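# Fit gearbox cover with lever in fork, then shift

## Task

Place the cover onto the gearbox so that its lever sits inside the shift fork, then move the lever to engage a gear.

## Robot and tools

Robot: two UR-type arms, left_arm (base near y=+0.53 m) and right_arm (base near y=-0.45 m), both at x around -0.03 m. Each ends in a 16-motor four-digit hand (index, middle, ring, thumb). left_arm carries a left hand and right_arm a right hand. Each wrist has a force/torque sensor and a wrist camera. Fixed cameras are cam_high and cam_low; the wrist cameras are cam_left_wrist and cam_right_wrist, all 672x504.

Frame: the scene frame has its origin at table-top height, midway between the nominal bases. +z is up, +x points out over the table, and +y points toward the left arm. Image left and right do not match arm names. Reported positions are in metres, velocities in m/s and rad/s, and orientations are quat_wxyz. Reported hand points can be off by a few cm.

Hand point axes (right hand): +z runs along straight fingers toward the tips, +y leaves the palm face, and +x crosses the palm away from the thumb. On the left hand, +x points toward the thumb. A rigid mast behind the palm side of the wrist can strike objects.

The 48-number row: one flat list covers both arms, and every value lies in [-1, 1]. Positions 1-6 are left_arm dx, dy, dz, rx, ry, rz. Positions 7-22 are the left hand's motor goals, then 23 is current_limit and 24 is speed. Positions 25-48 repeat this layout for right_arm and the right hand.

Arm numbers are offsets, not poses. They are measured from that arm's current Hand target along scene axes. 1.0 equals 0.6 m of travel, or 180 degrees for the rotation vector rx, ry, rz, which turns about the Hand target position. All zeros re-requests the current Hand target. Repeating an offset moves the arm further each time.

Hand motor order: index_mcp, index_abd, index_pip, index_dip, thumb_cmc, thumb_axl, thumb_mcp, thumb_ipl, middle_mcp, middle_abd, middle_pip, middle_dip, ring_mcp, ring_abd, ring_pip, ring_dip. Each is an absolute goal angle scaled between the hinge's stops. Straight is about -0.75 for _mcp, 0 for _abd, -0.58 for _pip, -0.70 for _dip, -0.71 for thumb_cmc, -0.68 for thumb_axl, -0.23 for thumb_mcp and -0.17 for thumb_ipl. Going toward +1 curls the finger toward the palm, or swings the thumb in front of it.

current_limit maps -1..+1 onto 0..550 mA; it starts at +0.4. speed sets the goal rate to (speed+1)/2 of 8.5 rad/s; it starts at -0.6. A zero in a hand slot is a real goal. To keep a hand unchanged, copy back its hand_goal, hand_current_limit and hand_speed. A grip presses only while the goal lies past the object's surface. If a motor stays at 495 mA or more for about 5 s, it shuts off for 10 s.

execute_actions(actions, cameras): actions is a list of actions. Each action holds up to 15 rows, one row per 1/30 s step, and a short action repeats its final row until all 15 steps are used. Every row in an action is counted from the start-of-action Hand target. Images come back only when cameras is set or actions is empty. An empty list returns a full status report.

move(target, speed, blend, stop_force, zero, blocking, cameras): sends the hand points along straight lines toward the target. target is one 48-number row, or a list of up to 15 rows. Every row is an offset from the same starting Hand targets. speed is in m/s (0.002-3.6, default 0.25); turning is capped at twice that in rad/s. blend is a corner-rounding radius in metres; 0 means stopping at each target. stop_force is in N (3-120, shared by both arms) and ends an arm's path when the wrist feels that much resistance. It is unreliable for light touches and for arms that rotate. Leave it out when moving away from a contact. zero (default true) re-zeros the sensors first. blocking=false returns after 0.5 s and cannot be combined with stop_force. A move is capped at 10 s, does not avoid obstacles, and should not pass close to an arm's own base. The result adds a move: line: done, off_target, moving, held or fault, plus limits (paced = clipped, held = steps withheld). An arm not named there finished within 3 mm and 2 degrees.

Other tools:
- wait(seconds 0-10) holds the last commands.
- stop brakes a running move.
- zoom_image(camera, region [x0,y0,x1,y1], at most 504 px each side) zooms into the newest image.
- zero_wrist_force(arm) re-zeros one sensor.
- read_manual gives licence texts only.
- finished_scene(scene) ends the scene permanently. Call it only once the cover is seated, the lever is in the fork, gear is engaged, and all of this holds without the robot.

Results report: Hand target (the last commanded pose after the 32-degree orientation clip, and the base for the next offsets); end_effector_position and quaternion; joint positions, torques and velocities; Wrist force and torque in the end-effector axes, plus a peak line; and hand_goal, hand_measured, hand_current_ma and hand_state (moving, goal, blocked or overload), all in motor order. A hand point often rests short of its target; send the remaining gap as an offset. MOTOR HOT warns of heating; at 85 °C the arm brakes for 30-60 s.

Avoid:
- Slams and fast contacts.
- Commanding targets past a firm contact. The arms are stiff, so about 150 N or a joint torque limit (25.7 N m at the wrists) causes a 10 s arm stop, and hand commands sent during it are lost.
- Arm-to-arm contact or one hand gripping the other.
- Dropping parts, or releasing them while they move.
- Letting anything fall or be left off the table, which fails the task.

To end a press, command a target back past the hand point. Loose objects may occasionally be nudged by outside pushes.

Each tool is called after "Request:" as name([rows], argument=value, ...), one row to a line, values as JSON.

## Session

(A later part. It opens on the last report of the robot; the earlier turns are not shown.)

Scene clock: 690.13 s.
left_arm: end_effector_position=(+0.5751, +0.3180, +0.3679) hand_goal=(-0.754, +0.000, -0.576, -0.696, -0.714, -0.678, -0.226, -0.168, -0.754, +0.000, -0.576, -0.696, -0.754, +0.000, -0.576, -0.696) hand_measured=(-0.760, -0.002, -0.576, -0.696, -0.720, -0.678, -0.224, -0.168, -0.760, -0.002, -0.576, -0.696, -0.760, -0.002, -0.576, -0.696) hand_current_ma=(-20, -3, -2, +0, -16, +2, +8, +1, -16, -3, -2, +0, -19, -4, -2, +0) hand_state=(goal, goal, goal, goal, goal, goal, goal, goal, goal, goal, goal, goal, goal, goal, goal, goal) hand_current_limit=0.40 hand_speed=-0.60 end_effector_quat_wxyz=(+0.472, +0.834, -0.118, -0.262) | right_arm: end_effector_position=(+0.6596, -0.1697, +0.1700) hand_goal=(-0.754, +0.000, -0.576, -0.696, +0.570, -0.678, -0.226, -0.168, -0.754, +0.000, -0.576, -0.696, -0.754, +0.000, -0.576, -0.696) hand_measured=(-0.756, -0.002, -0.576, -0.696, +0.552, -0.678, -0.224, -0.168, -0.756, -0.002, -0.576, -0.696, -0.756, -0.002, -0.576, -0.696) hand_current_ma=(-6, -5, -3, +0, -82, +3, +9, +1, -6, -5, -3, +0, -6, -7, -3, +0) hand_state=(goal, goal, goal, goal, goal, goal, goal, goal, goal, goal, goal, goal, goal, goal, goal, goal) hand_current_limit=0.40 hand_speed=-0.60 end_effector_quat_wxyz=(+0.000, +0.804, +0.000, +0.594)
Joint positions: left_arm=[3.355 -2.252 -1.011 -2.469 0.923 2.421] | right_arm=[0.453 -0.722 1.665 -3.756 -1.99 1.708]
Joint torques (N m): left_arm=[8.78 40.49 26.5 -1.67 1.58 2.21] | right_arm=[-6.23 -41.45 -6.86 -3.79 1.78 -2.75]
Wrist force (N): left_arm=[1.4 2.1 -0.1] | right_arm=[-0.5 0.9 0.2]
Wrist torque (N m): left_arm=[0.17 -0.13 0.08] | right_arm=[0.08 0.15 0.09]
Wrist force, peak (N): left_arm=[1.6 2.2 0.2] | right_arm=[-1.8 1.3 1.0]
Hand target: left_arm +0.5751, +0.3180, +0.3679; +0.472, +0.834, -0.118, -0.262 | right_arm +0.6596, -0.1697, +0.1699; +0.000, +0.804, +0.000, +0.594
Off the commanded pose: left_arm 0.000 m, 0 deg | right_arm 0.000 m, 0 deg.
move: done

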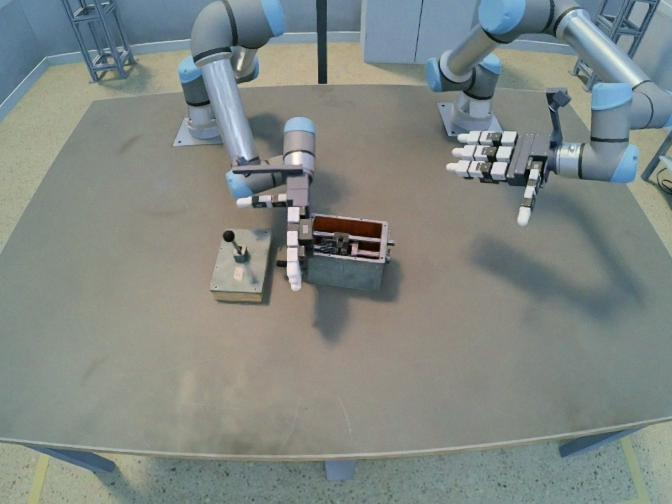

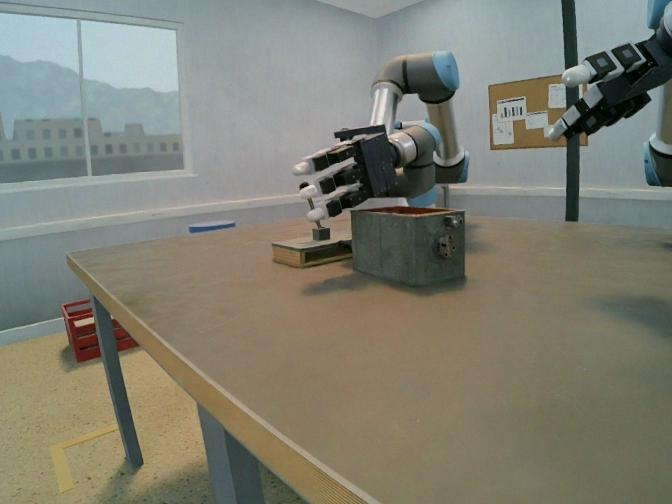

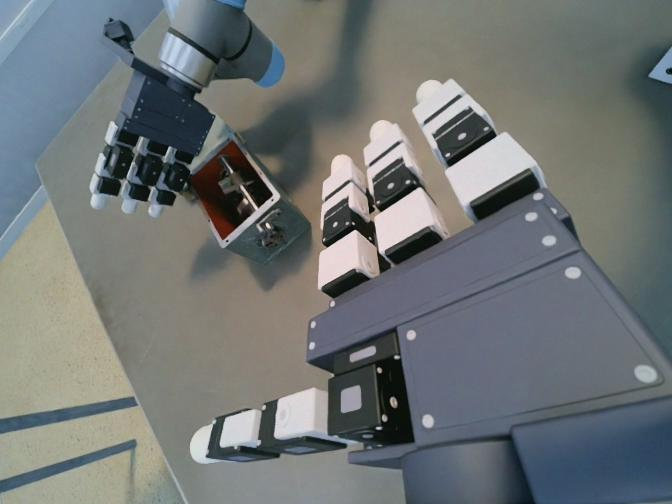

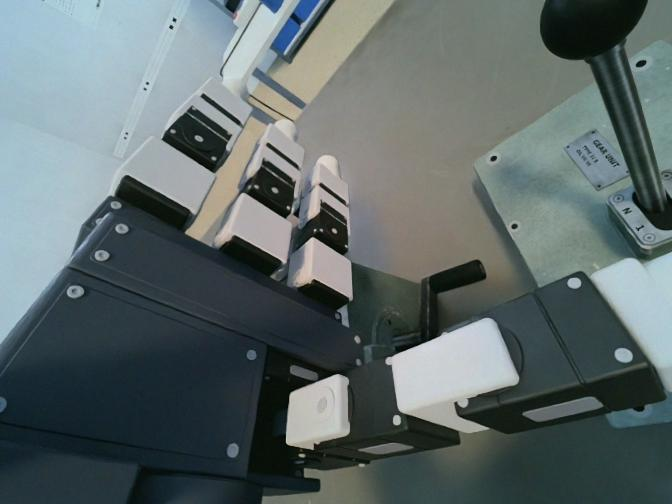

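Request:
zoom_image(camera="cam_right_wrist", region=[460, 0, 672, 290])

Request:
zoom_image(camera="cam_high", region=[200, 160, 350, 310])

Request:
zoom_image(camera="cam_low", region=[260, 110, 480, 290])

Request:
zoom_image(camera="cam_left_wrist", region=[60, 60, 290, 290])

Scaled by 1.738.

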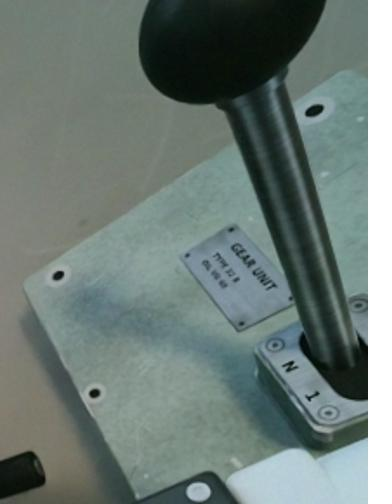

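Scaled by 3.360.

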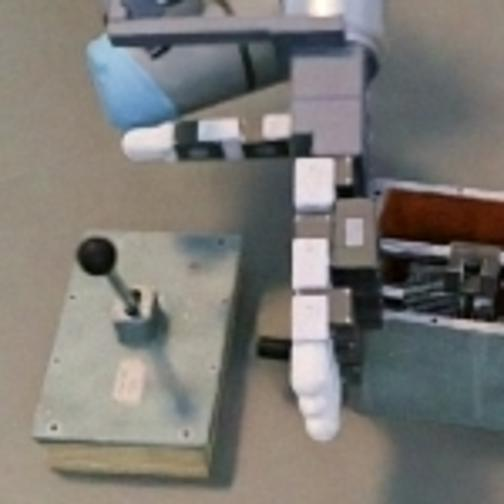

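Scaled by 2.291.

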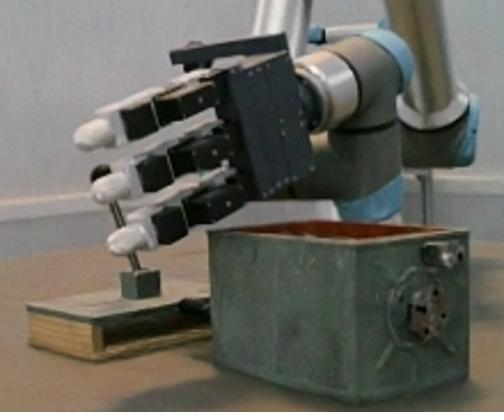

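Scaled by 2.191.

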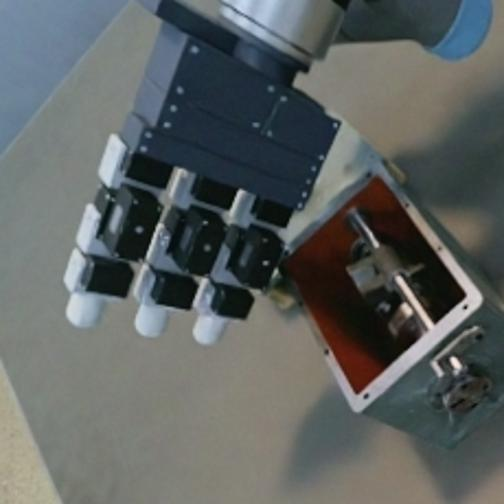

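Request:
move(target=[0,0,0,0,0,0,-0.754,0,-0.576,-0.696,-0.714,-0.678,-0.226,-0.168,-0.754,0,-0.576,-0.696,-0.754,0,-0.576,-0.696,0.4,-0.6,-0.008,-0.067,-0.067,0,0,0,-0.754,0,-0.576,-0.696,0.571,-0.678,-0.226,-0.168,-0.754,0,-0.576,-0.696,-0.754,0,-0.576,-0.696,0.4,-0.6], speed=0.15, cameras=["cam_high","cam_low","cam_right_wrist"])

Request:
zoom_image(camera="cam_right_wrist", region=[420, 0, 672, 252])

Scene clock: 764.30 s.
left_arm: end_effector_position=(+0.5751, +0.3180, +0.3679) hand_goal=(-0.754, +0.000, -0.576, -0.696, -0.714, -0.678, -0.226, -0.168, -0.754, +0.000, -0.576, -0.696, -0.754, +0.000, -0.576, -0.696) hand_measured=(-0.760, -0.002, -0.576, -0.696, -0.720, -0.678, -0.224, -0.168, -0.760, -0.002, -0.576, -0.696, -0.760, -0.002, -0.576, -0.696) hand_current_ma=(-20, -3, -2, +0, -16, +2, +8, +1, -16, -3, -2, +0, -19, -4, -2, +0) hand_state=(goal, goal, goal, goal, goal, goal, goal, goal, goal, goal, goal, goal, goal, goal, goal, goal) hand_current_limit=0.40 hand_speed=-0.60 end_effector_quat_wxyz=(+0.472, +0.834, -0.118, -0.262) | right_arm: end_effector_position=(+0.6548, -0.2098, +0.1297) hand_goal=(-0.754, +0.000, -0.576, -0.696, +0.570, -0.678, -0.226, -0.168, -0.754, +0.000, -0.576, -0.696, -0.754, +0.000, -0.576, -0.696) hand_measured=(-0.756, -0.004, -0.576, -0.696, +0.554, -0.678, -0.224, -0.168, -0.754, -0.002, -0.576, -0.696, -0.754, -0.004, -0.576, -0.696) hand_current_ma=(-7, -11, -3, +0, -69, +3, +9, +1, -2, -10, -3, +0, -2, -13, -3, +0) hand_state=(goal, goal, goal, goal, goal, goal, goal, goal, goal, goal, goal, goal, goal, goal, goal, goal) hand_current_limit=0.40 hand_speed=-0.60 end_effector_quat_wxyz=(+0.000, +0.804, +0.000, +0.594) end_effector_velocity=(+0.001, -0.001, +0.000) end_effector_angular_velocity=(+0.001, -0.004, +0.000)
Joint positions: left_arm=[3.355 -2.252 -1.011 -2.469 0.923 2.421] | right_arm=[0.392 -0.677 1.741 -3.886 -1.932 1.687]
Joint velocities: left_arm=[within noise] | right_arm=[-0.002 0.001 0 -0.005 0.002 -0.001]
Joint torques (N m): left_arm=[7.57 41.99 25.63 -1.83 1.74 1.79] | right_arm=[-6.01 -40.43 -4.72 -3.97 2.08 -2.96]
Wrist force (N): left_arm=[1.3 2.1 0.2] | right_arm=[0.2 -0.6 -0.4]
Wrist torque (N m): left_arm=[0.15 -0.12 0.07] | right_arm=[-0.07 0.07 0.10]
Wrist force, peak (N): left_arm=[1.8 2.3 -0.2] | right_arm=[67.8 0.5 -4.7]
Hand target: left_arm +0.5751, +0.3180, +0.3679; +0.472, +0.834, -0.118, -0.262 | right_arm +0.6548, -0.2099, +0.1297; +0.000, +0.804, +0.000, +0.594
Off the commanded pose: left_arm 0.000 m, 0 deg | right_arm 0.000 m, 0 deg.
move: done
Images, in order (width x height): cam_high 672x504, cam_low 672x504, cam_right_wrist 672x504.

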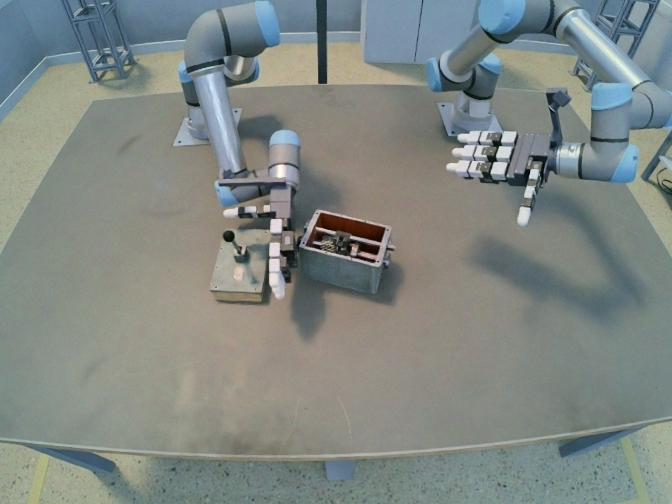

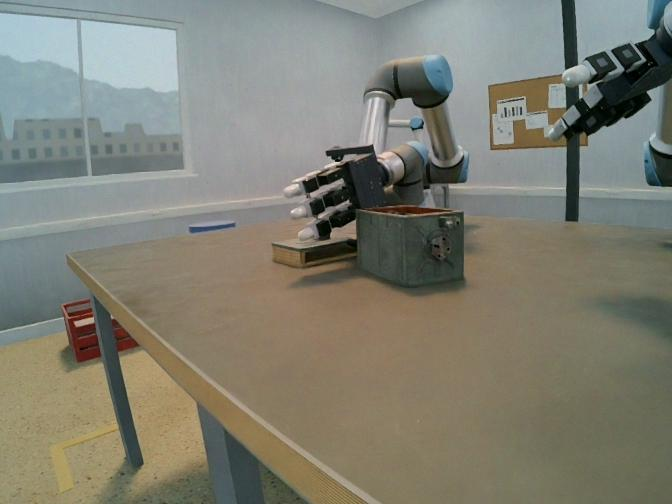

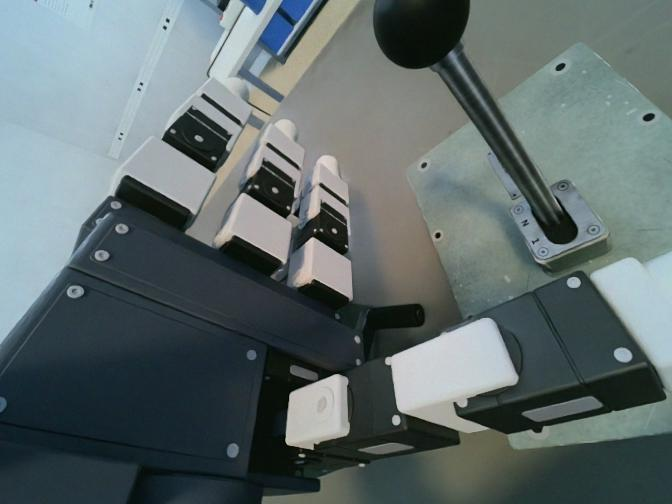

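Scaled by 2.000.

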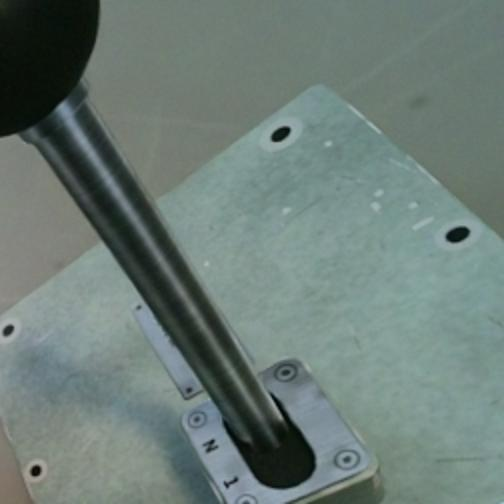

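Request:
move([
  [0,0,0,0,0,0,-0.754,0,-0.576,-0.696,-0.714,-0.678,-0.226,-0.168,-0.754,0,-0.576,-0.696,-0.754,0,-0.576,-0.696,0.4,-0.6,0.0587,-0.0668,-0.0078,0,0,0,-0.754,0,-0.576,-0.696,0.571,-0.678,-0.226,-0.168,-0.754,0,-0.576,-0.696,-0.754,0,-0.576,-0.696,0.4,-0.6],
  [0,0,0,0,0,0,-0.754,0,-0.576,-0.696,-0.714,-0.678,-0.226,-0.168,-0.754,0,-0.576,-0.696,-0.754,0,-0.576,-0.696,0.4,-0.6,0.0587,-0.1002,-0.062,0,0,0,-0.754,0,-0.576,-0.696,0.571,-0.678,-0.226,-0.168,-0.754,0,-0.576,-0.696,-0.754,0,-0.576,-0.696,0.4,-0.6],
], speed=0.06, stop_force=6, cameras=["cam_high","cam_low","cam_right_wrist","cam_left_wrist"])

Scene clock: 870.00 s.
left_arm: end_effector_position=(+0.5751, +0.3180, +0.3679) hand_goal=(-0.754, +0.000, -0.576, -0.696, -0.714, -0.678, -0.226, -0.168, -0.754, +0.000, -0.576, -0.696, -0.754, +0.000, -0.576, -0.696) hand_measured=(-0.760, -0.002, -0.576, -0.696, -0.720, -0.678, -0.224, -0.168, -0.760, -0.002, -0.576, -0.696, -0.760, -0.002, -0.576, -0.696) hand_current_ma=(-20, -3, -2, +0, -16, +2, +8, +1, -16, -3, -2, +0, -19, -4, -2, +0) hand_state=(goal, goal, goal, goal, goal, goal, goal, goal, goal, goal, goal, goal, goal, goal, goal, goal) hand_current_limit=0.40 hand_speed=-0.60 end_effector_quat_wxyz=(+0.472, +0.834, -0.118, -0.262) | right_arm: end_effector_position=(+0.6901, -0.2700, +0.0925) hand_goal=(-0.754, +0.000, -0.576, -0.696, +0.570, -0.678, -0.226, -0.168, -0.754, +0.000, -0.576, -0.696, -0.754, +0.000, -0.576, -0.696) hand_measured=(-0.756, -0.002, -0.576, -0.696, +0.554, -0.678, -0.224, -0.168, -0.754, -0.002, -0.576, -0.696, -0.754, -0.004, -0.576, -0.696) hand_current_ma=(-7, -8, -3, +0, -69, +3, +9, +1, -2, -10, -3, +0, -2, -13, -3, +0) hand_state=(goal, goal, goal, goal, goal, goal, goal, goal, goal, goal, goal, goal, goal, goal, goal, goal) hand_current_limit=0.40 hand_speed=-0.60 end_effector_quat_wxyz=(+0.000, +0.804, +0.000, +0.594)
Joint positions: left_arm=[3.355 -2.252 -1.011 -2.469 0.923 2.421] | right_arm=[0.268 -0.598 1.721 -3.957 -1.814 1.647]
Joint torques (N m): left_arm=[6.13 41.47 25.29 -1.93 1.65 2.11] | right_arm=[-6.43 -40.25 -2.9 -3.82 1.77 -2.8]
Wrist force (N): left_arm=[1.5 1.8 0.0] | right_arm=[0.6 -0.9 -0.4]
Wrist torque (N m): left_arm=[0.13 -0.16 0.10] | right_arm=[-0.08 0.16 0.15]
Wrist force, peak (N): left_arm=[1.6 2.3 -0.1] | right_arm=[1.3 -0.9 -0.5]
Hand target: left_arm +0.5751, +0.3180, +0.3679; +0.472, +0.834, -0.118, -0.262 | right_arm +0.6901, -0.2700, +0.0925; +0.000, +0.804, +0.000, +0.594
Off the commanded pose: left_arm 0.000 m, 0 deg | right_arm 0.000 m, 0 deg.
move: done

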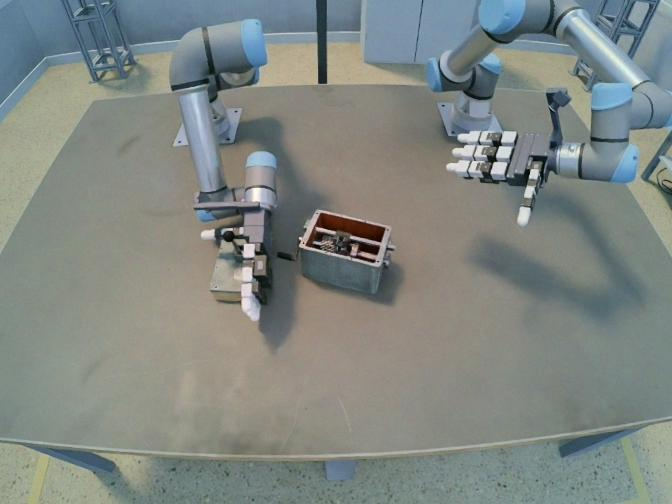

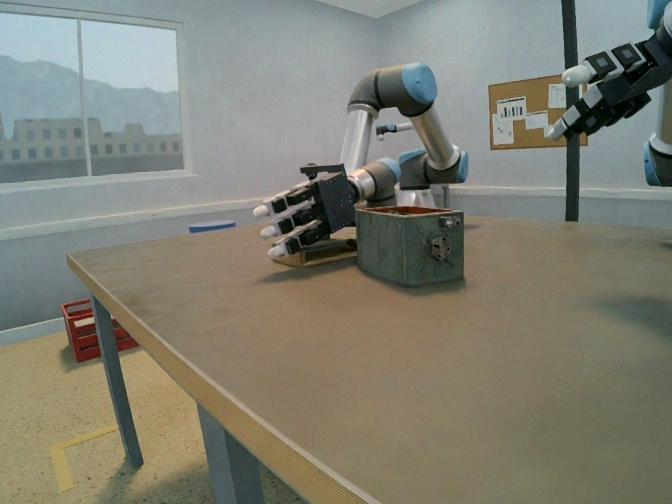

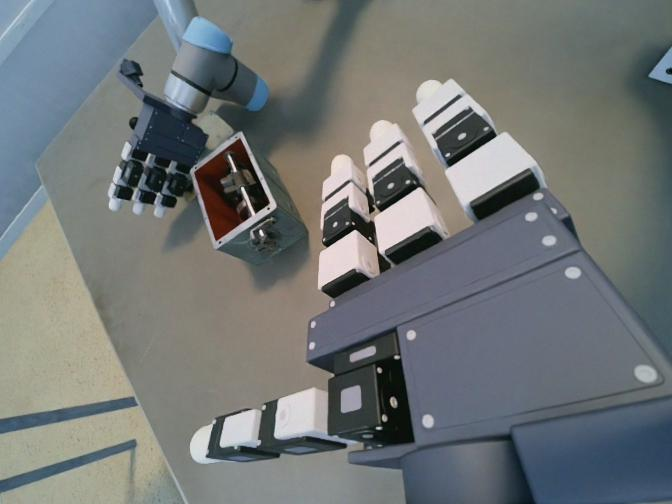

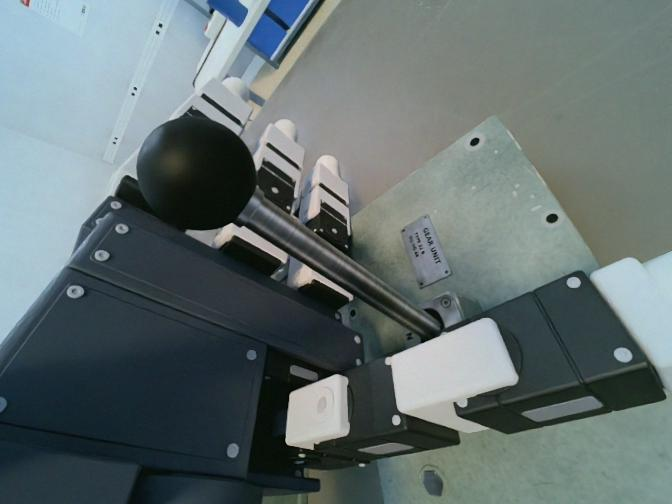

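Request:
move(target=[0,0,0,0,0,0,-0.754,0,-0.576,-0.696,-0.714,-0.678,-0.226,-0.168,-0.754,0,-0.576,-0.696,-0.754,0,-0.576,-0.696,0.4,-0.6,0.003,-0.03,0.0095,0,0,0,-0.754,0,-0.576,-0.696,0.571,-0.678,-0.226,-0.168,-0.754,0,-0.576,-0.696,-0.754,0,-0.576,-0.696,0.4,-0.6], speed=0.02, stop_force=3, cameras=["cam_high","cam_right_wrist"])

Scene clock: 895.50 s.
left_arm: end_effector_position=(+0.5751, +0.3180, +0.3679) hand_goal=(-0.754, +0.000, -0.576, -0.696, -0.714, -0.678, -0.226, -0.168, -0.754, +0.000, -0.576, -0.696, -0.754, +0.000, -0.576, -0.696) hand_measured=(-0.760, -0.002, -0.576, -0.696, -0.720, -0.678, -0.224, -0.168, -0.760, -0.002, -0.576, -0.696, -0.760, -0.002, -0.576, -0.696) hand_current_ma=(-20, -3, -2, +0, -16, +2, +8, +1, -16, -3, -2, +0, -19, -4, -2, +0) hand_state=(goal, goal, goal, goal, goal, goal, goal, goal, goal, goal, goal, goal, goal, goal, goal, goal) hand_current_limit=0.40 hand_speed=-0.60 end_effector_quat_wxyz=(+0.472, +0.834, -0.118, -0.262) | right_arm: end_effector_position=(+0.6919, -0.2880, +0.0982) hand_goal=(-0.754, +0.000, -0.576, -0.696, +0.570, -0.678, -0.226, -0.168, -0.754, +0.000, -0.576, -0.696, -0.754, +0.000, -0.576, -0.696) hand_measured=(-0.756, -0.002, -0.576, -0.696, +0.554, -0.678, -0.224, -0.168, -0.754, -0.002, -0.576, -0.696, -0.754, -0.004, -0.576, -0.696) hand_current_ma=(-9, -4, -3, +0, -69, +3, +9, +1, -2, -10, -3, +0, -2, -13, -3, +0) hand_state=(goal, goal, goal, goal, goal, goal, goal, goal, goal, goal, goal, goal, goal, goal, goal, goal) hand_current_limit=0.40 hand_speed=-0.60 end_effector_quat_wxyz=(+0.000, +0.804, +0.000, +0.594)
Joint positions: left_arm=[3.355 -2.252 -1.011 -2.469 0.923 2.421] | right_arm=[0.235 -0.617 1.746 -3.965 -1.783 1.637]
Joint torques (N m): left_arm=[5.17 40.44 23.71 -1.62 1.51 1.75] | right_arm=[-6 -60.2 -3.34 -4.05 1.98 -2.76]
Wrist force (N): left_arm=[1.4 2.0 0.0] | right_arm=[0.2 -0.4 -0.1]
Wrist torque (N m): left_arm=[0.15 -0.14 0.09] | right_arm=[-0.06 0.06 0.11]
Wrist force, peak (N): left_arm=[1.5 2.3 0.1] | right_arm=[1.7 -1.2 -0.4]
Hand target: left_arm +0.5751, +0.3180, +0.3679; +0.472, +0.834, -0.118, -0.262 | right_arm +0.6919, -0.2880, +0.0982; +0.000, +0.804, +0.000, +0.594
Off the commanded pose: left_arm 0.000 m, 0 deg | right_arm 0.000 m, 0 deg.
move: done
Images, in order (width x height): cam_high 672x504, cam_right_wrist 672x504.

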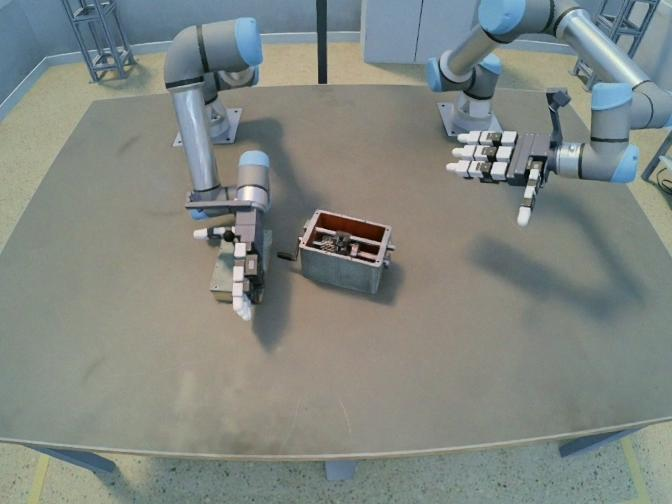

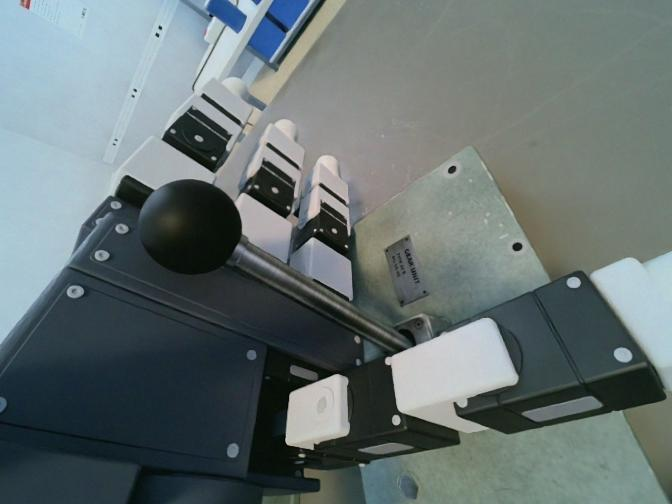

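Request:
move(target=[0,0,0,0,0,0,-0.754,0,-0.576,-0.696,-0.714,-0.678,-0.226,-0.168,-0.754,0,-0.576,-0.696,-0.754,0,-0.576,-0.696,0.4,-0.6,0,0,0,0,0,0,0.0685,0,0.2993,0.1739,0.571,-0.678,-0.226,-0.168,0.0685,0,0.2993,0.1739,-0.754,0,-0.576,-0.696,0.4,-0.8], speed=0.05, cameras=["cam_right_wrist"])

Request:
zoom_image(camera="cam_right_wrist", region=[100, 120, 450, 400])

Scene clock: 920.17 s.
left_arm: end_effector_position=(+0.5751, +0.3180, +0.3679) hand_goal=(-0.754, +0.000, -0.576, -0.696, -0.714, -0.678, -0.226, -0.168, -0.754, +0.000, -0.576, -0.696, -0.754, +0.000, -0.576, -0.696) hand_measured=(-0.760, -0.002, -0.576, -0.696, -0.720, -0.678, -0.224, -0.168, -0.760, -0.002, -0.576, -0.696, -0.760, -0.002, -0.576, -0.696) hand_current_ma=(-20, -3, -2, +0, -16, +2, +8, +1, -16, -3, -2, +0, -19, -4, -2, +0) hand_state=(goal, goal, goal, goal, goal, goal, goal, goal, goal, goal, goal, goal, goal, goal, goal, goal) hand_current_limit=0.40 hand_speed=-0.60 end_effector_quat_wxyz=(+0.472, +0.834, -0.118, -0.262) | right_arm: end_effector_position=(+0.6919, -0.2880, +0.0982) hand_goal=(+0.068, +0.000, +0.300, +0.174, +0.570, -0.678, -0.226, -0.168, +0.068, +0.000, +0.300, +0.174, -0.754, +0.000, -0.576, -0.696) hand_measured=(+0.062, -0.002, +0.296, +0.172, +0.554, -0.678, -0.224, -0.168, +0.062, -0.002, +0.296, +0.172, -0.754, -0.004, -0.576, -0.696) hand_current_ma=(-30, -4, -18, -12, -69, +3, +9, +1, -29, -10, -15, -10, -2, -13, -3, +0) hand_state=(goal, goal, goal, goal, goal, goal, goal, goal, goal, goal, goal, goal, goal, goal, goal, goal) hand_current_limit=0.40 hand_speed=-0.80 end_effector_quat_wxyz=(+0.000, +0.804, +0.000, +0.594)
Joint positions: left_arm=[3.355 -2.252 -1.011 -2.469 0.923 2.421] | right_arm=[0.235 -0.617 1.746 -3.965 -1.783 1.637]
Joint torques (N m): left_arm=[2.12 40.63 23.97 -1.59 1.48 1.62] | right_arm=[-5.52 -59.82 -3.17 -3.9 0.36 -2.75]
Wrist force (N): left_arm=[1.5 2.2 0.1] | right_arm=[0.1 -0.5 -0.4]
Wrist torque (N m): left_arm=[0.17 -0.14 0.09] | right_arm=[-0.02 0.14 0.21]
Wrist force, peak (N): left_arm=[1.6 2.3 0.0] | right_arm=[0.2 -0.9 -0.3]
Hand target: left_arm +0.5751, +0.3180, +0.3679; +0.472, +0.834, -0.118, -0.262 | right_arm +0.6919, -0.2880, +0.0982; +0.000, +0.804, +0.000, +0.594
Off the commanded pose: left_arm 0.000 m, 0 deg | right_arm 0.000 m, 0 deg.
move: done
Images, in order (width x height): cam_right_wrist 672x504.

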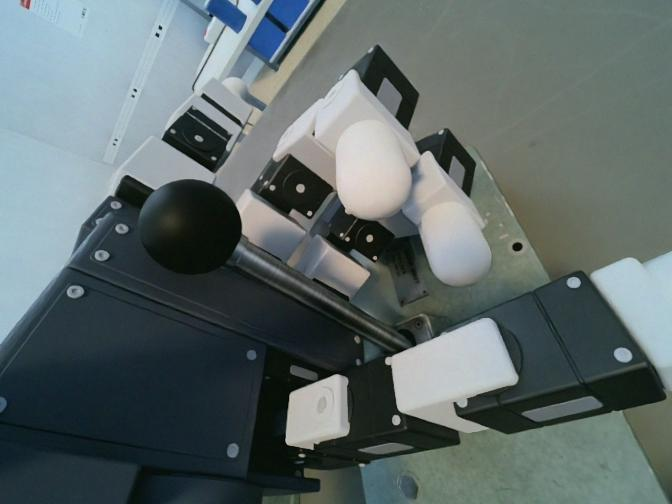

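Scaled by 1.440.

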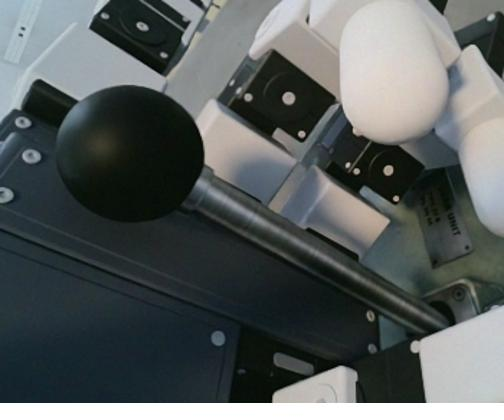

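Request:
move(target=[0,0,0,0,0,0,-0.754,0,-0.576,-0.696,-0.714,-0.678,-0.226,-0.168,-0.754,0,-0.576,-0.696,-0.754,0,-0.576,-0.696,0.4,-0.6,0,0,0,0,0,0,0.0685,0,0.68,0.2,0.571,-0.678,-0.226,-0.168,0.0685,0,0.68,0.2,-0.754,0,-0.576,-0.696,0.3,-0.85], speed=0.05, cameras=["cam_right_wrist"])

Request:
zoom_image(camera="cam_right_wrist", region=[100, 120, 450, 400])

Scene clock: 929.97 s.
left_arm: end_effector_position=(+0.5751, +0.3180, +0.3679) hand_goal=(-0.754, +0.000, -0.576, -0.696, -0.714, -0.678, -0.226, -0.168, -0.754, +0.000, -0.576, -0.696, -0.754, +0.000, -0.576, -0.696) hand_measured=(-0.760, -0.002, -0.576, -0.696, -0.720, -0.678, -0.224, -0.168, -0.760, -0.002, -0.576, -0.696, -0.760, -0.002, -0.576, -0.696) hand_current_ma=(-20, -3, -2, +0, -16, +2, +8, +1, -16, -3, -2, +0, -19, -4, -2, +0) hand_state=(goal, goal, goal, goal, goal, goal, goal, goal, goal, goal, goal, goal, goal, goal, goal, goal) hand_current_limit=0.40 hand_speed=-0.60 end_effector_quat_wxyz=(+0.472, +0.834, -0.118, -0.262) | right_arm: end_effector_position=(+0.6919, -0.2880, +0.0982) hand_goal=(+0.068, +0.000, +0.680, +0.200, +0.570, -0.678, -0.226, -0.168, +0.068, +0.000, +0.680, +0.200, -0.754, +0.000, -0.576, -0.696) hand_measured=(+0.062, -0.002, +0.676, +0.198, +0.554, -0.678, -0.224, -0.168, +0.062, -0.002, +0.674, +0.198, -0.754, -0.004, -0.576, -0.696) hand_current_ma=(-30, -4, -16, -12, -69, +3, +9, +1, -28, -10, -26, -9, -2, -13, -3, +0) hand_state=(goal, goal, goal, goal, goal, goal, goal, goal, goal, goal, goal, goal, goal, goal, goal, goal) hand_current_limit=0.30 hand_speed=-0.85 end_effector_quat_wxyz=(+0.000, +0.804, +0.000, +0.594)
Joint positions: left_arm=[3.355 -2.252 -1.011 -2.469 0.923 2.421] | right_arm=[0.235 -0.617 1.746 -3.965 -1.783 1.637]
Joint torques (N m): left_arm=[2.76 41.32 24.15 -1.66 1.6 1.45] | right_arm=[-4.86 -59.6 -3.94 -3.74 -0.24 -2.34]
Wrist force (N): left_arm=[1.3 2.0 0.0] | right_arm=[0.5 -0.2 -0.1]
Wrist torque (N m): left_arm=[0.14 -0.13 0.08] | right_arm=[-0.04 0.10 0.24]
Wrist force, peak (N): left_arm=[1.8 2.2 0.1] | right_arm=[0.2 -1.1 -0.1]
Hand target: left_arm +0.5751, +0.3180, +0.3679; +0.472, +0.834, -0.118, -0.262 | right_arm +0.6919, -0.2880, +0.0982; +0.000, +0.804, +0.000, +0.594
Off the commanded pose: left_arm 0.000 m, 0 deg | right_arm 0.000 m, 0 deg.
move: done
Images, in order (width x height): cam_right_wrist 672x504.

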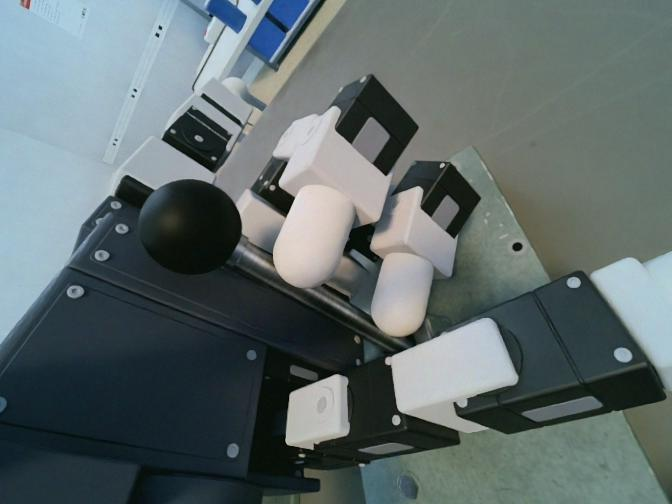

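Scaled by 1.440.

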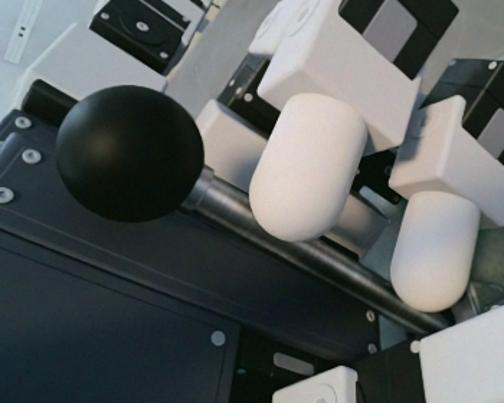

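Request:
move(target=[0,0,0,0,0,0,-0.754,0,-0.576,-0.696,-0.714,-0.678,-0.226,-0.168,-0.754,0,-0.576,-0.696,-0.754,0,-0.576,-0.696,0.4,-0.6,0,0,0,0,0,0,0.09,0,0.85,0.35,0.571,-0.678,-0.226,-0.168,0.09,0,0.85,0.35,-0.754,0,-0.576,-0.696,0.3,-0.9], speed=0.05, cameras=["cam_right_wrist","cam_high"])

Request:
zoom_image(camera="cam_right_wrist", region=[100, 120, 450, 400])

Scene clock: 938.63 s.
left_arm: end_effector_position=(+0.5751, +0.3180, +0.3679) hand_goal=(-0.754, +0.000, -0.576, -0.696, -0.714, -0.678, -0.226, -0.168, -0.754, +0.000, -0.576, -0.696, -0.754, +0.000, -0.576, -0.696) hand_measured=(-0.760, -0.002, -0.576, -0.696, -0.720, -0.678, -0.224, -0.168, -0.760, -0.002, -0.576, -0.696, -0.760, -0.002, -0.576, -0.696) hand_current_ma=(-20, -3, -2, +0, -16, +2, +8, +1, -16, -3, -2, +0, -19, -4, -2, +0) hand_state=(goal, goal, goal, goal, goal, goal, goal, goal, goal, goal, goal, goal, goal, goal, goal, goal) hand_current_limit=0.40 hand_speed=-0.60 end_effector_quat_wxyz=(+0.472, +0.834, -0.118, -0.262) | right_arm: end_effector_position=(+0.6919, -0.2880, +0.0982) hand_goal=(+0.090, +0.000, +0.850, +0.350, +0.570, -0.678, -0.226, -0.168, +0.090, +0.000, +0.850, +0.350, -0.754, +0.000, -0.576, -0.696) hand_measured=(+0.056, -0.002, +0.712, +0.286, +0.554, -0.678, -0.224, -0.168, +0.054, -0.002, +0.704, +0.278, -0.754, -0.004, -0.576, -0.696) hand_current_ma=(-161, -4, -357, -298, -69, +3, +9, +1, -173, -10, -358, -338, -2, -13, -3, +0) hand_state=(blocked, goal, blocked, blocked, goal, goal, goal, goal, blocked, goal, blocked, blocked, goal, goal, goal, goal) hand_current_limit=0.30 hand_speed=-0.90 end_effector_quat_wxyz=(+0.000, +0.804, +0.000, +0.594)
Joint positions: left_arm=[3.355 -2.252 -1.011 -2.469 0.923 2.421] | right_arm=[0.235 -0.617 1.746 -3.965 -1.783 1.637]
Joint torques (N m): left_arm=[-0.17 40.34 24.03 -1.82 1.48 1.85] | right_arm=[-1.41 -59.38 -4.33 -3.5 -0.29 -2.03]
Wrist force (N): left_arm=[1.6 1.9 0.1] | right_arm=[-0.3 0.8 1.2]
Wrist torque (N m): left_arm=[0.14 -0.16 0.10] | right_arm=[-0.03 0.13 -0.31]
Wrist force, peak (N): left_arm=[1.6 2.3 0.0] | right_arm=[0.5 1.9 -0.3]
Hand target: left_arm +0.5751, +0.3180, +0.3679; +0.472, +0.834, -0.118, -0.262 | right_arm +0.6919, -0.2880, +0.0982; +0.000, +0.804, +0.000, +0.594
Off the commanded pose: left_arm 0.000 m, 0 deg | right_arm 0.000 m, 0 deg.
move: done
Images, in order (width x height): cam_high 672x504, cam_right_wrist 672x504.

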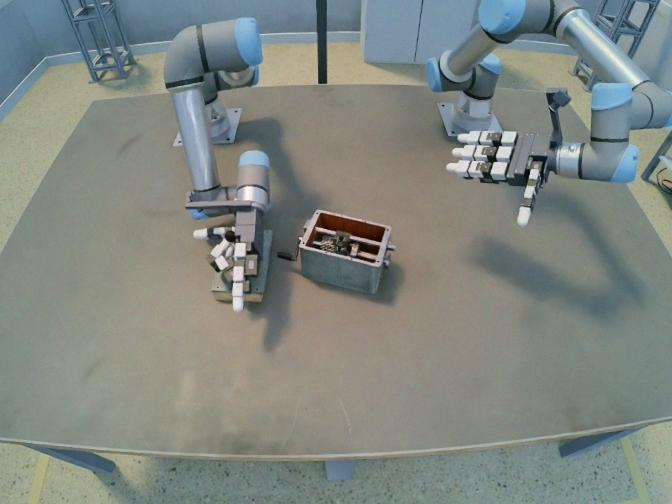

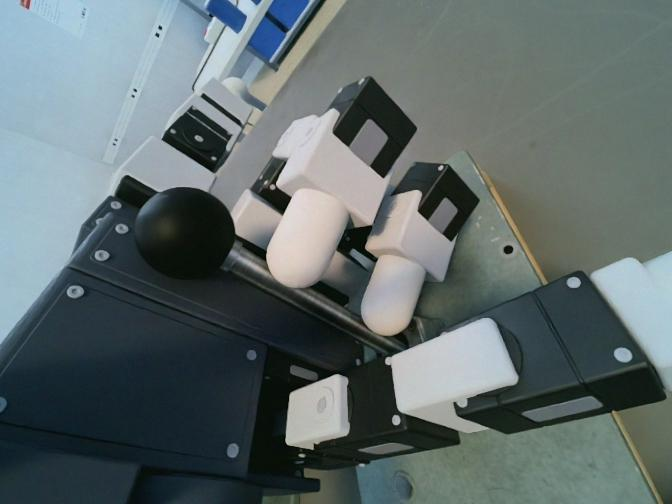

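Scaled by 1.440.

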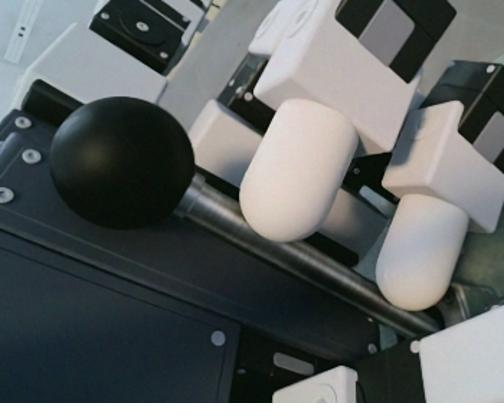

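Request:
move([
  [0,0,0,0,0,0,-0.754,0,-0.576,-0.696,-0.714,-0.678,-0.226,-0.168,-0.754,0,-0.576,-0.696,-0.754,0,-0.576,-0.696,0.4,-0.6,0,0,0,0,0,0,0.09,0,0.85,0.35,0.571,-0.678,-0.226,-0.168,0.09,0,0.85,0.35,0.0685,0,0.2993,0.1739,0.3,-0.85],
  [0,0,0,0,0,0,-0.754,0,-0.576,-0.696,-0.714,-0.678,-0.226,-0.168,-0.754,0,-0.576,-0.696,-0.754,0,-0.576,-0.696,0.4,-0.6,0,0,0,0,0,0,0.09,0,0.85,0.35,0.571,-0.678,-0.226,-0.168,0.09,0,0.85,0.35,0.0685,0,0.75,0.3,0.3,-0.85],
], speed=0.05, cameras=["cam_right_wrist"])

Request:
zero_wrist_force(arm="right_arm")

Request:
zoom_image(camera="cam_right_wrist", region=[100, 120, 450, 400])

Scene clock: 956.73 s.
left_arm: end_effector_position=(+0.5751, +0.3180, +0.3679) hand_goal=(-0.754, +0.000, -0.576, -0.696, -0.714, -0.678, -0.226, -0.168, -0.754, +0.000, -0.576, -0.696, -0.754, +0.000, -0.576, -0.696) hand_measured=(-0.760, -0.002, -0.576, -0.696, -0.720, -0.678, -0.224, -0.168, -0.760, -0.002, -0.576, -0.696, -0.760, -0.002, -0.576, -0.696) hand_current_ma=(-20, -3, -2, +0, -16, +2, +8, +1, -16, -3, -2, +0, -19, -4, -2, +0) hand_state=(goal, goal, goal, goal, goal, goal, goal, goal, goal, goal, goal, goal, goal, goal, goal, goal) hand_current_limit=0.40 hand_speed=-0.60 end_effector_quat_wxyz=(+0.472, +0.834, -0.118, -0.262) | right_arm: end_effector_position=(+0.6919, -0.2880, +0.0982) hand_goal=(+0.090, +0.000, +0.850, +0.350, +0.570, -0.678, -0.226, -0.168, +0.090, +0.000, +0.850, +0.350, +0.068, +0.000, +0.750, +0.300) hand_measured=(+0.056, -0.002, +0.712, +0.286, +0.554, -0.678, -0.224, -0.168, +0.054, -0.002, +0.704, +0.278, +0.054, -0.002, +0.620, +0.286) hand_current_ma=(-161, -4, -358, -297, -69, +3, +9, +1, -173, -10, -357, -338, -61, -10, -357, -65) hand_state=(blocked, goal, blocked, blocked, goal, goal, goal, goal, blocked, goal, blocked, blocked, goal, goal, blocked, goal) hand_current_limit=0.30 hand_speed=-0.85 end_effector_quat_wxyz=(+0.000, +0.804, +0.000, +0.594)
Joint positions: left_arm=[3.355 -2.252 -1.011 -2.469 0.923 2.421] | right_arm=[0.235 -0.617 1.746 -3.965 -1.783 1.637]
Joint torques (N m): left_arm=[-0.56 41.76 23.89 -1.58 1.63 1.65] | right_arm=[8.04 -58.96 -5.57 -3.23 -0.25 -1.39]
Wrist force (N): left_arm=[1.5 1.9 0.2] | right_arm=[-0.3 1.3 0.2]
Wrist torque (N m): left_arm=[0.14 -0.14 0.09] | right_arm=[0.06 0.19 -0.19]
Wrist force, peak (N): left_arm=[1.7 2.4 0.0] | right_arm=[-0.4 0.8 1.5]
Hand target: left_arm +0.5751, +0.3180, +0.3679; +0.472, +0.834, -0.118, -0.262 | right_arm +0.6919, -0.2880, +0.0982; +0.000, +0.804, +0.000, +0.594
Off the commanded pose: left_arm 0.000 m, 0 deg | right_arm 0.000 m, 0 deg.
move: done
Images, in order (width x height): cam_right_wrist 672x504.

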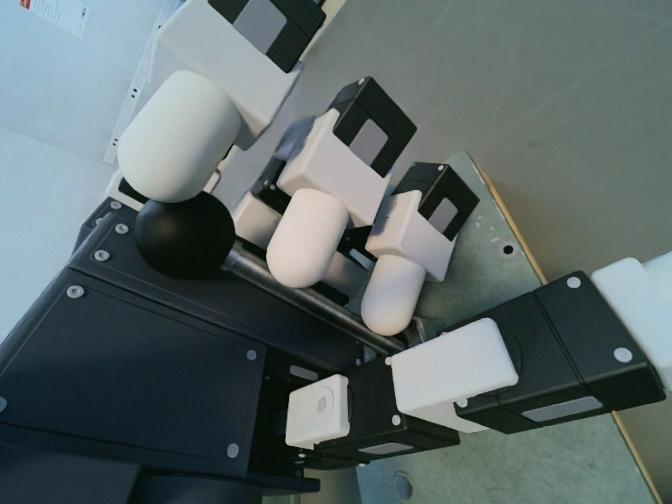

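Wrist force sensor zeroed.

Scaled by 1.440.

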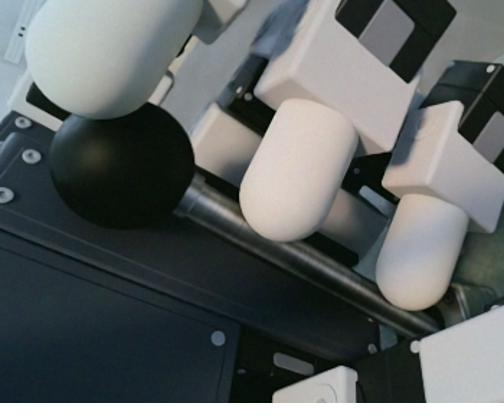

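Request:
move(target=[0,0,0,0,0,0,-0.754,0,-0.576,-0.696,-0.714,-0.678,-0.226,-0.168,-0.754,0,-0.576,-0.696,-0.754,0,-0.576,-0.696,0.4,-0.6,0,0,0.03,0,0,0,0.09,0,0.85,0.35,0.571,-0.678,-0.226,-0.168,0.09,0,0.85,0.35,0.0685,0,0.75,0.3,0.3,-0.85], speed=0.02, cameras=["cam_right_wrist","cam_low","cam_high"])

Request:
zoom_image(camera="cam_low", region=[230, 150, 400, 290])

Scene clock: 965.70 s.
left_arm: end_effector_position=(+0.5751, +0.3180, +0.3679) hand_goal=(-0.754, +0.000, -0.576, -0.696, -0.714, -0.678, -0.226, -0.168, -0.754, +0.000, -0.576, -0.696, -0.754, +0.000, -0.576, -0.696) hand_measured=(-0.760, -0.002, -0.576, -0.696, -0.720, -0.678, -0.224, -0.168, -0.760, -0.002, -0.576, -0.696, -0.760, -0.002, -0.576, -0.696) hand_current_ma=(-20, -3, -2, +0, -16, +2, +8, +1, -16, -3, -2, +0, -19, -4, -2, +0) hand_state=(goal, goal, goal, goal, goal, goal, goal, goal, goal, goal, goal, goal, goal, goal, goal, goal) hand_current_limit=0.40 hand_speed=-0.60 end_effector_quat_wxyz=(+0.472, +0.834, -0.118, -0.262) | right_arm: end_effector_position=(+0.6918, -0.2880, +0.1161) hand_goal=(+0.090, +0.000, +0.850, +0.350, +0.570, -0.678, -0.226, -0.168, +0.090, +0.000, +0.850, +0.350, +0.068, +0.000, +0.750, +0.300) hand_measured=(+0.052, +0.004, +0.772, +0.320, +0.554, -0.678, -0.224, -0.168, +0.050, +0.006, +0.712, +0.316, +0.062, -0.002, +0.746, +0.298) hand_current_ma=(-178, +13, -357, -138, -69, +3, +9, +1, -193, +22, -358, -157, -30, -10, -16, -10) hand_state=(blocked, goal, blocked, blocked, goal, goal, goal, goal, blocked, goal, blocked, blocked, goal, goal, goal, goal) hand_current_limit=0.30 hand_speed=-0.85 end_effector_quat_wxyz=(+0.000, +0.804, +0.000, +0.594)
Joint positions: left_arm=[3.355 -2.252 -1.011 -2.469 0.923 2.421] | right_arm=[0.235 -0.655 1.757 -3.938 -1.783 1.637]
Joint torques (N m): left_arm=[-2.72 42.7 23.75 -1.58 1.52 1.35] | right_arm=[3.31 -63.27 -6.63 -0.68 -0.66 -2.18]
Wrist force (N, zeroed by zero_wrist_force on right_arm): left_arm=[1.5 1.8 0.0] | right_arm=[-6.1 -1.9 1.5]
Wrist torque (N m, zeroed by zero_wrist_force on right_arm): left_arm=[0.14 -0.15 0.09] | right_arm=[-0.24 0.38 -0.03]
Wrist force, peak (N, zeroed by zero_wrist_force on right_arm): left_arm=[1.7 2.2 0.3] | right_arm=[-7.0 -1.9 2.0]
Hand target: left_arm +0.5751, +0.3180, +0.3679; +0.472, +0.834, -0.118, -0.262 | right_arm +0.6919, -0.2880, +0.1162; +0.000, +0.804, +0.000, +0.594
Off the commanded pose: left_arm 0.000 m, 0 deg | right_arm 0.000 m, 0 deg.
move: done
Images, in order (width x height): cam_high 672x504, cam_low 672x504, cam_right_wrist 672x504.

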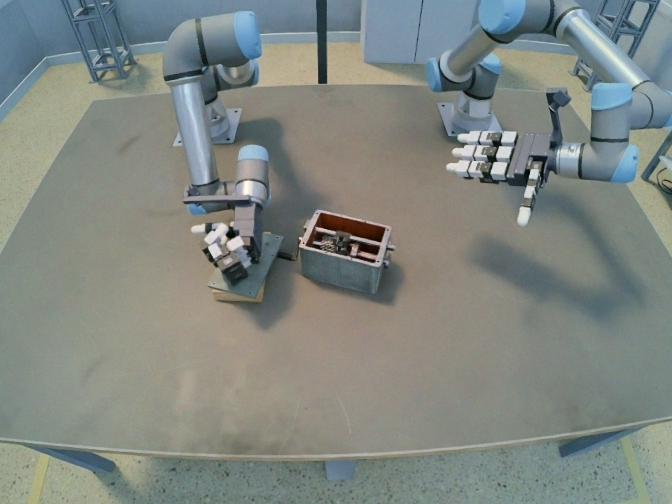

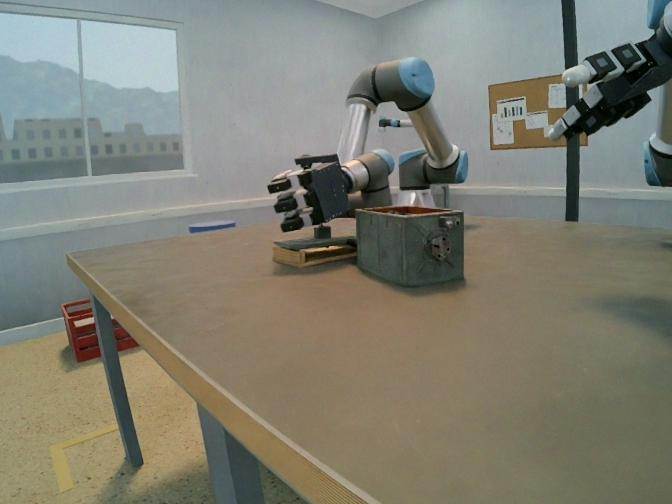

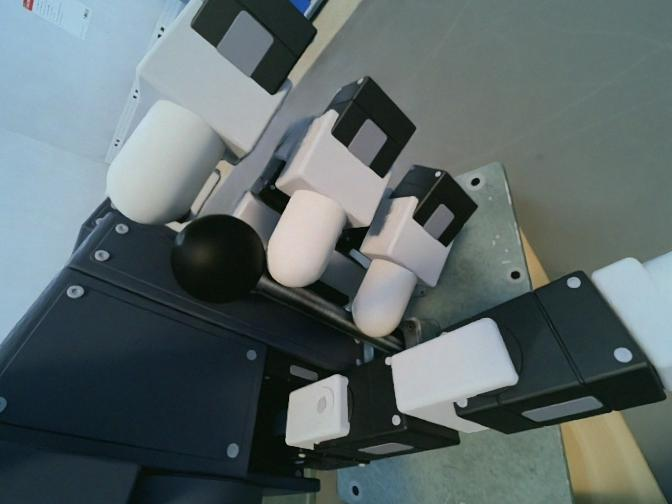

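Scaled by 2.965.

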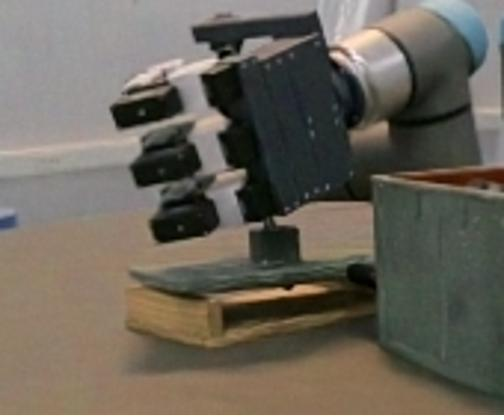

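Request:
zoom_image(camera="cam_high", region=[180, 190, 410, 320])

Request:
zoom_image(camera="cam_right_wrist", region=[160, 150, 520, 420])

Scaled by 2.191.

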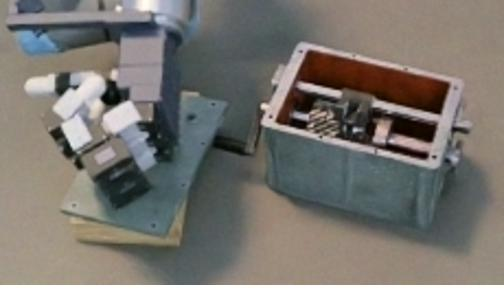

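Scaled by 1.400.

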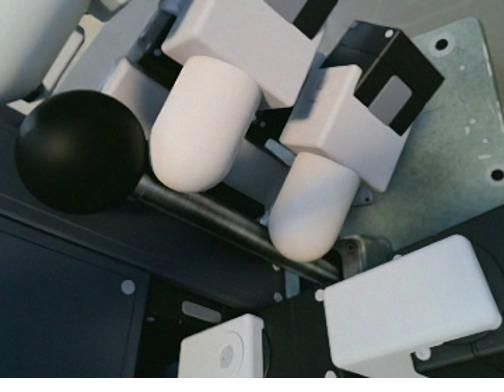

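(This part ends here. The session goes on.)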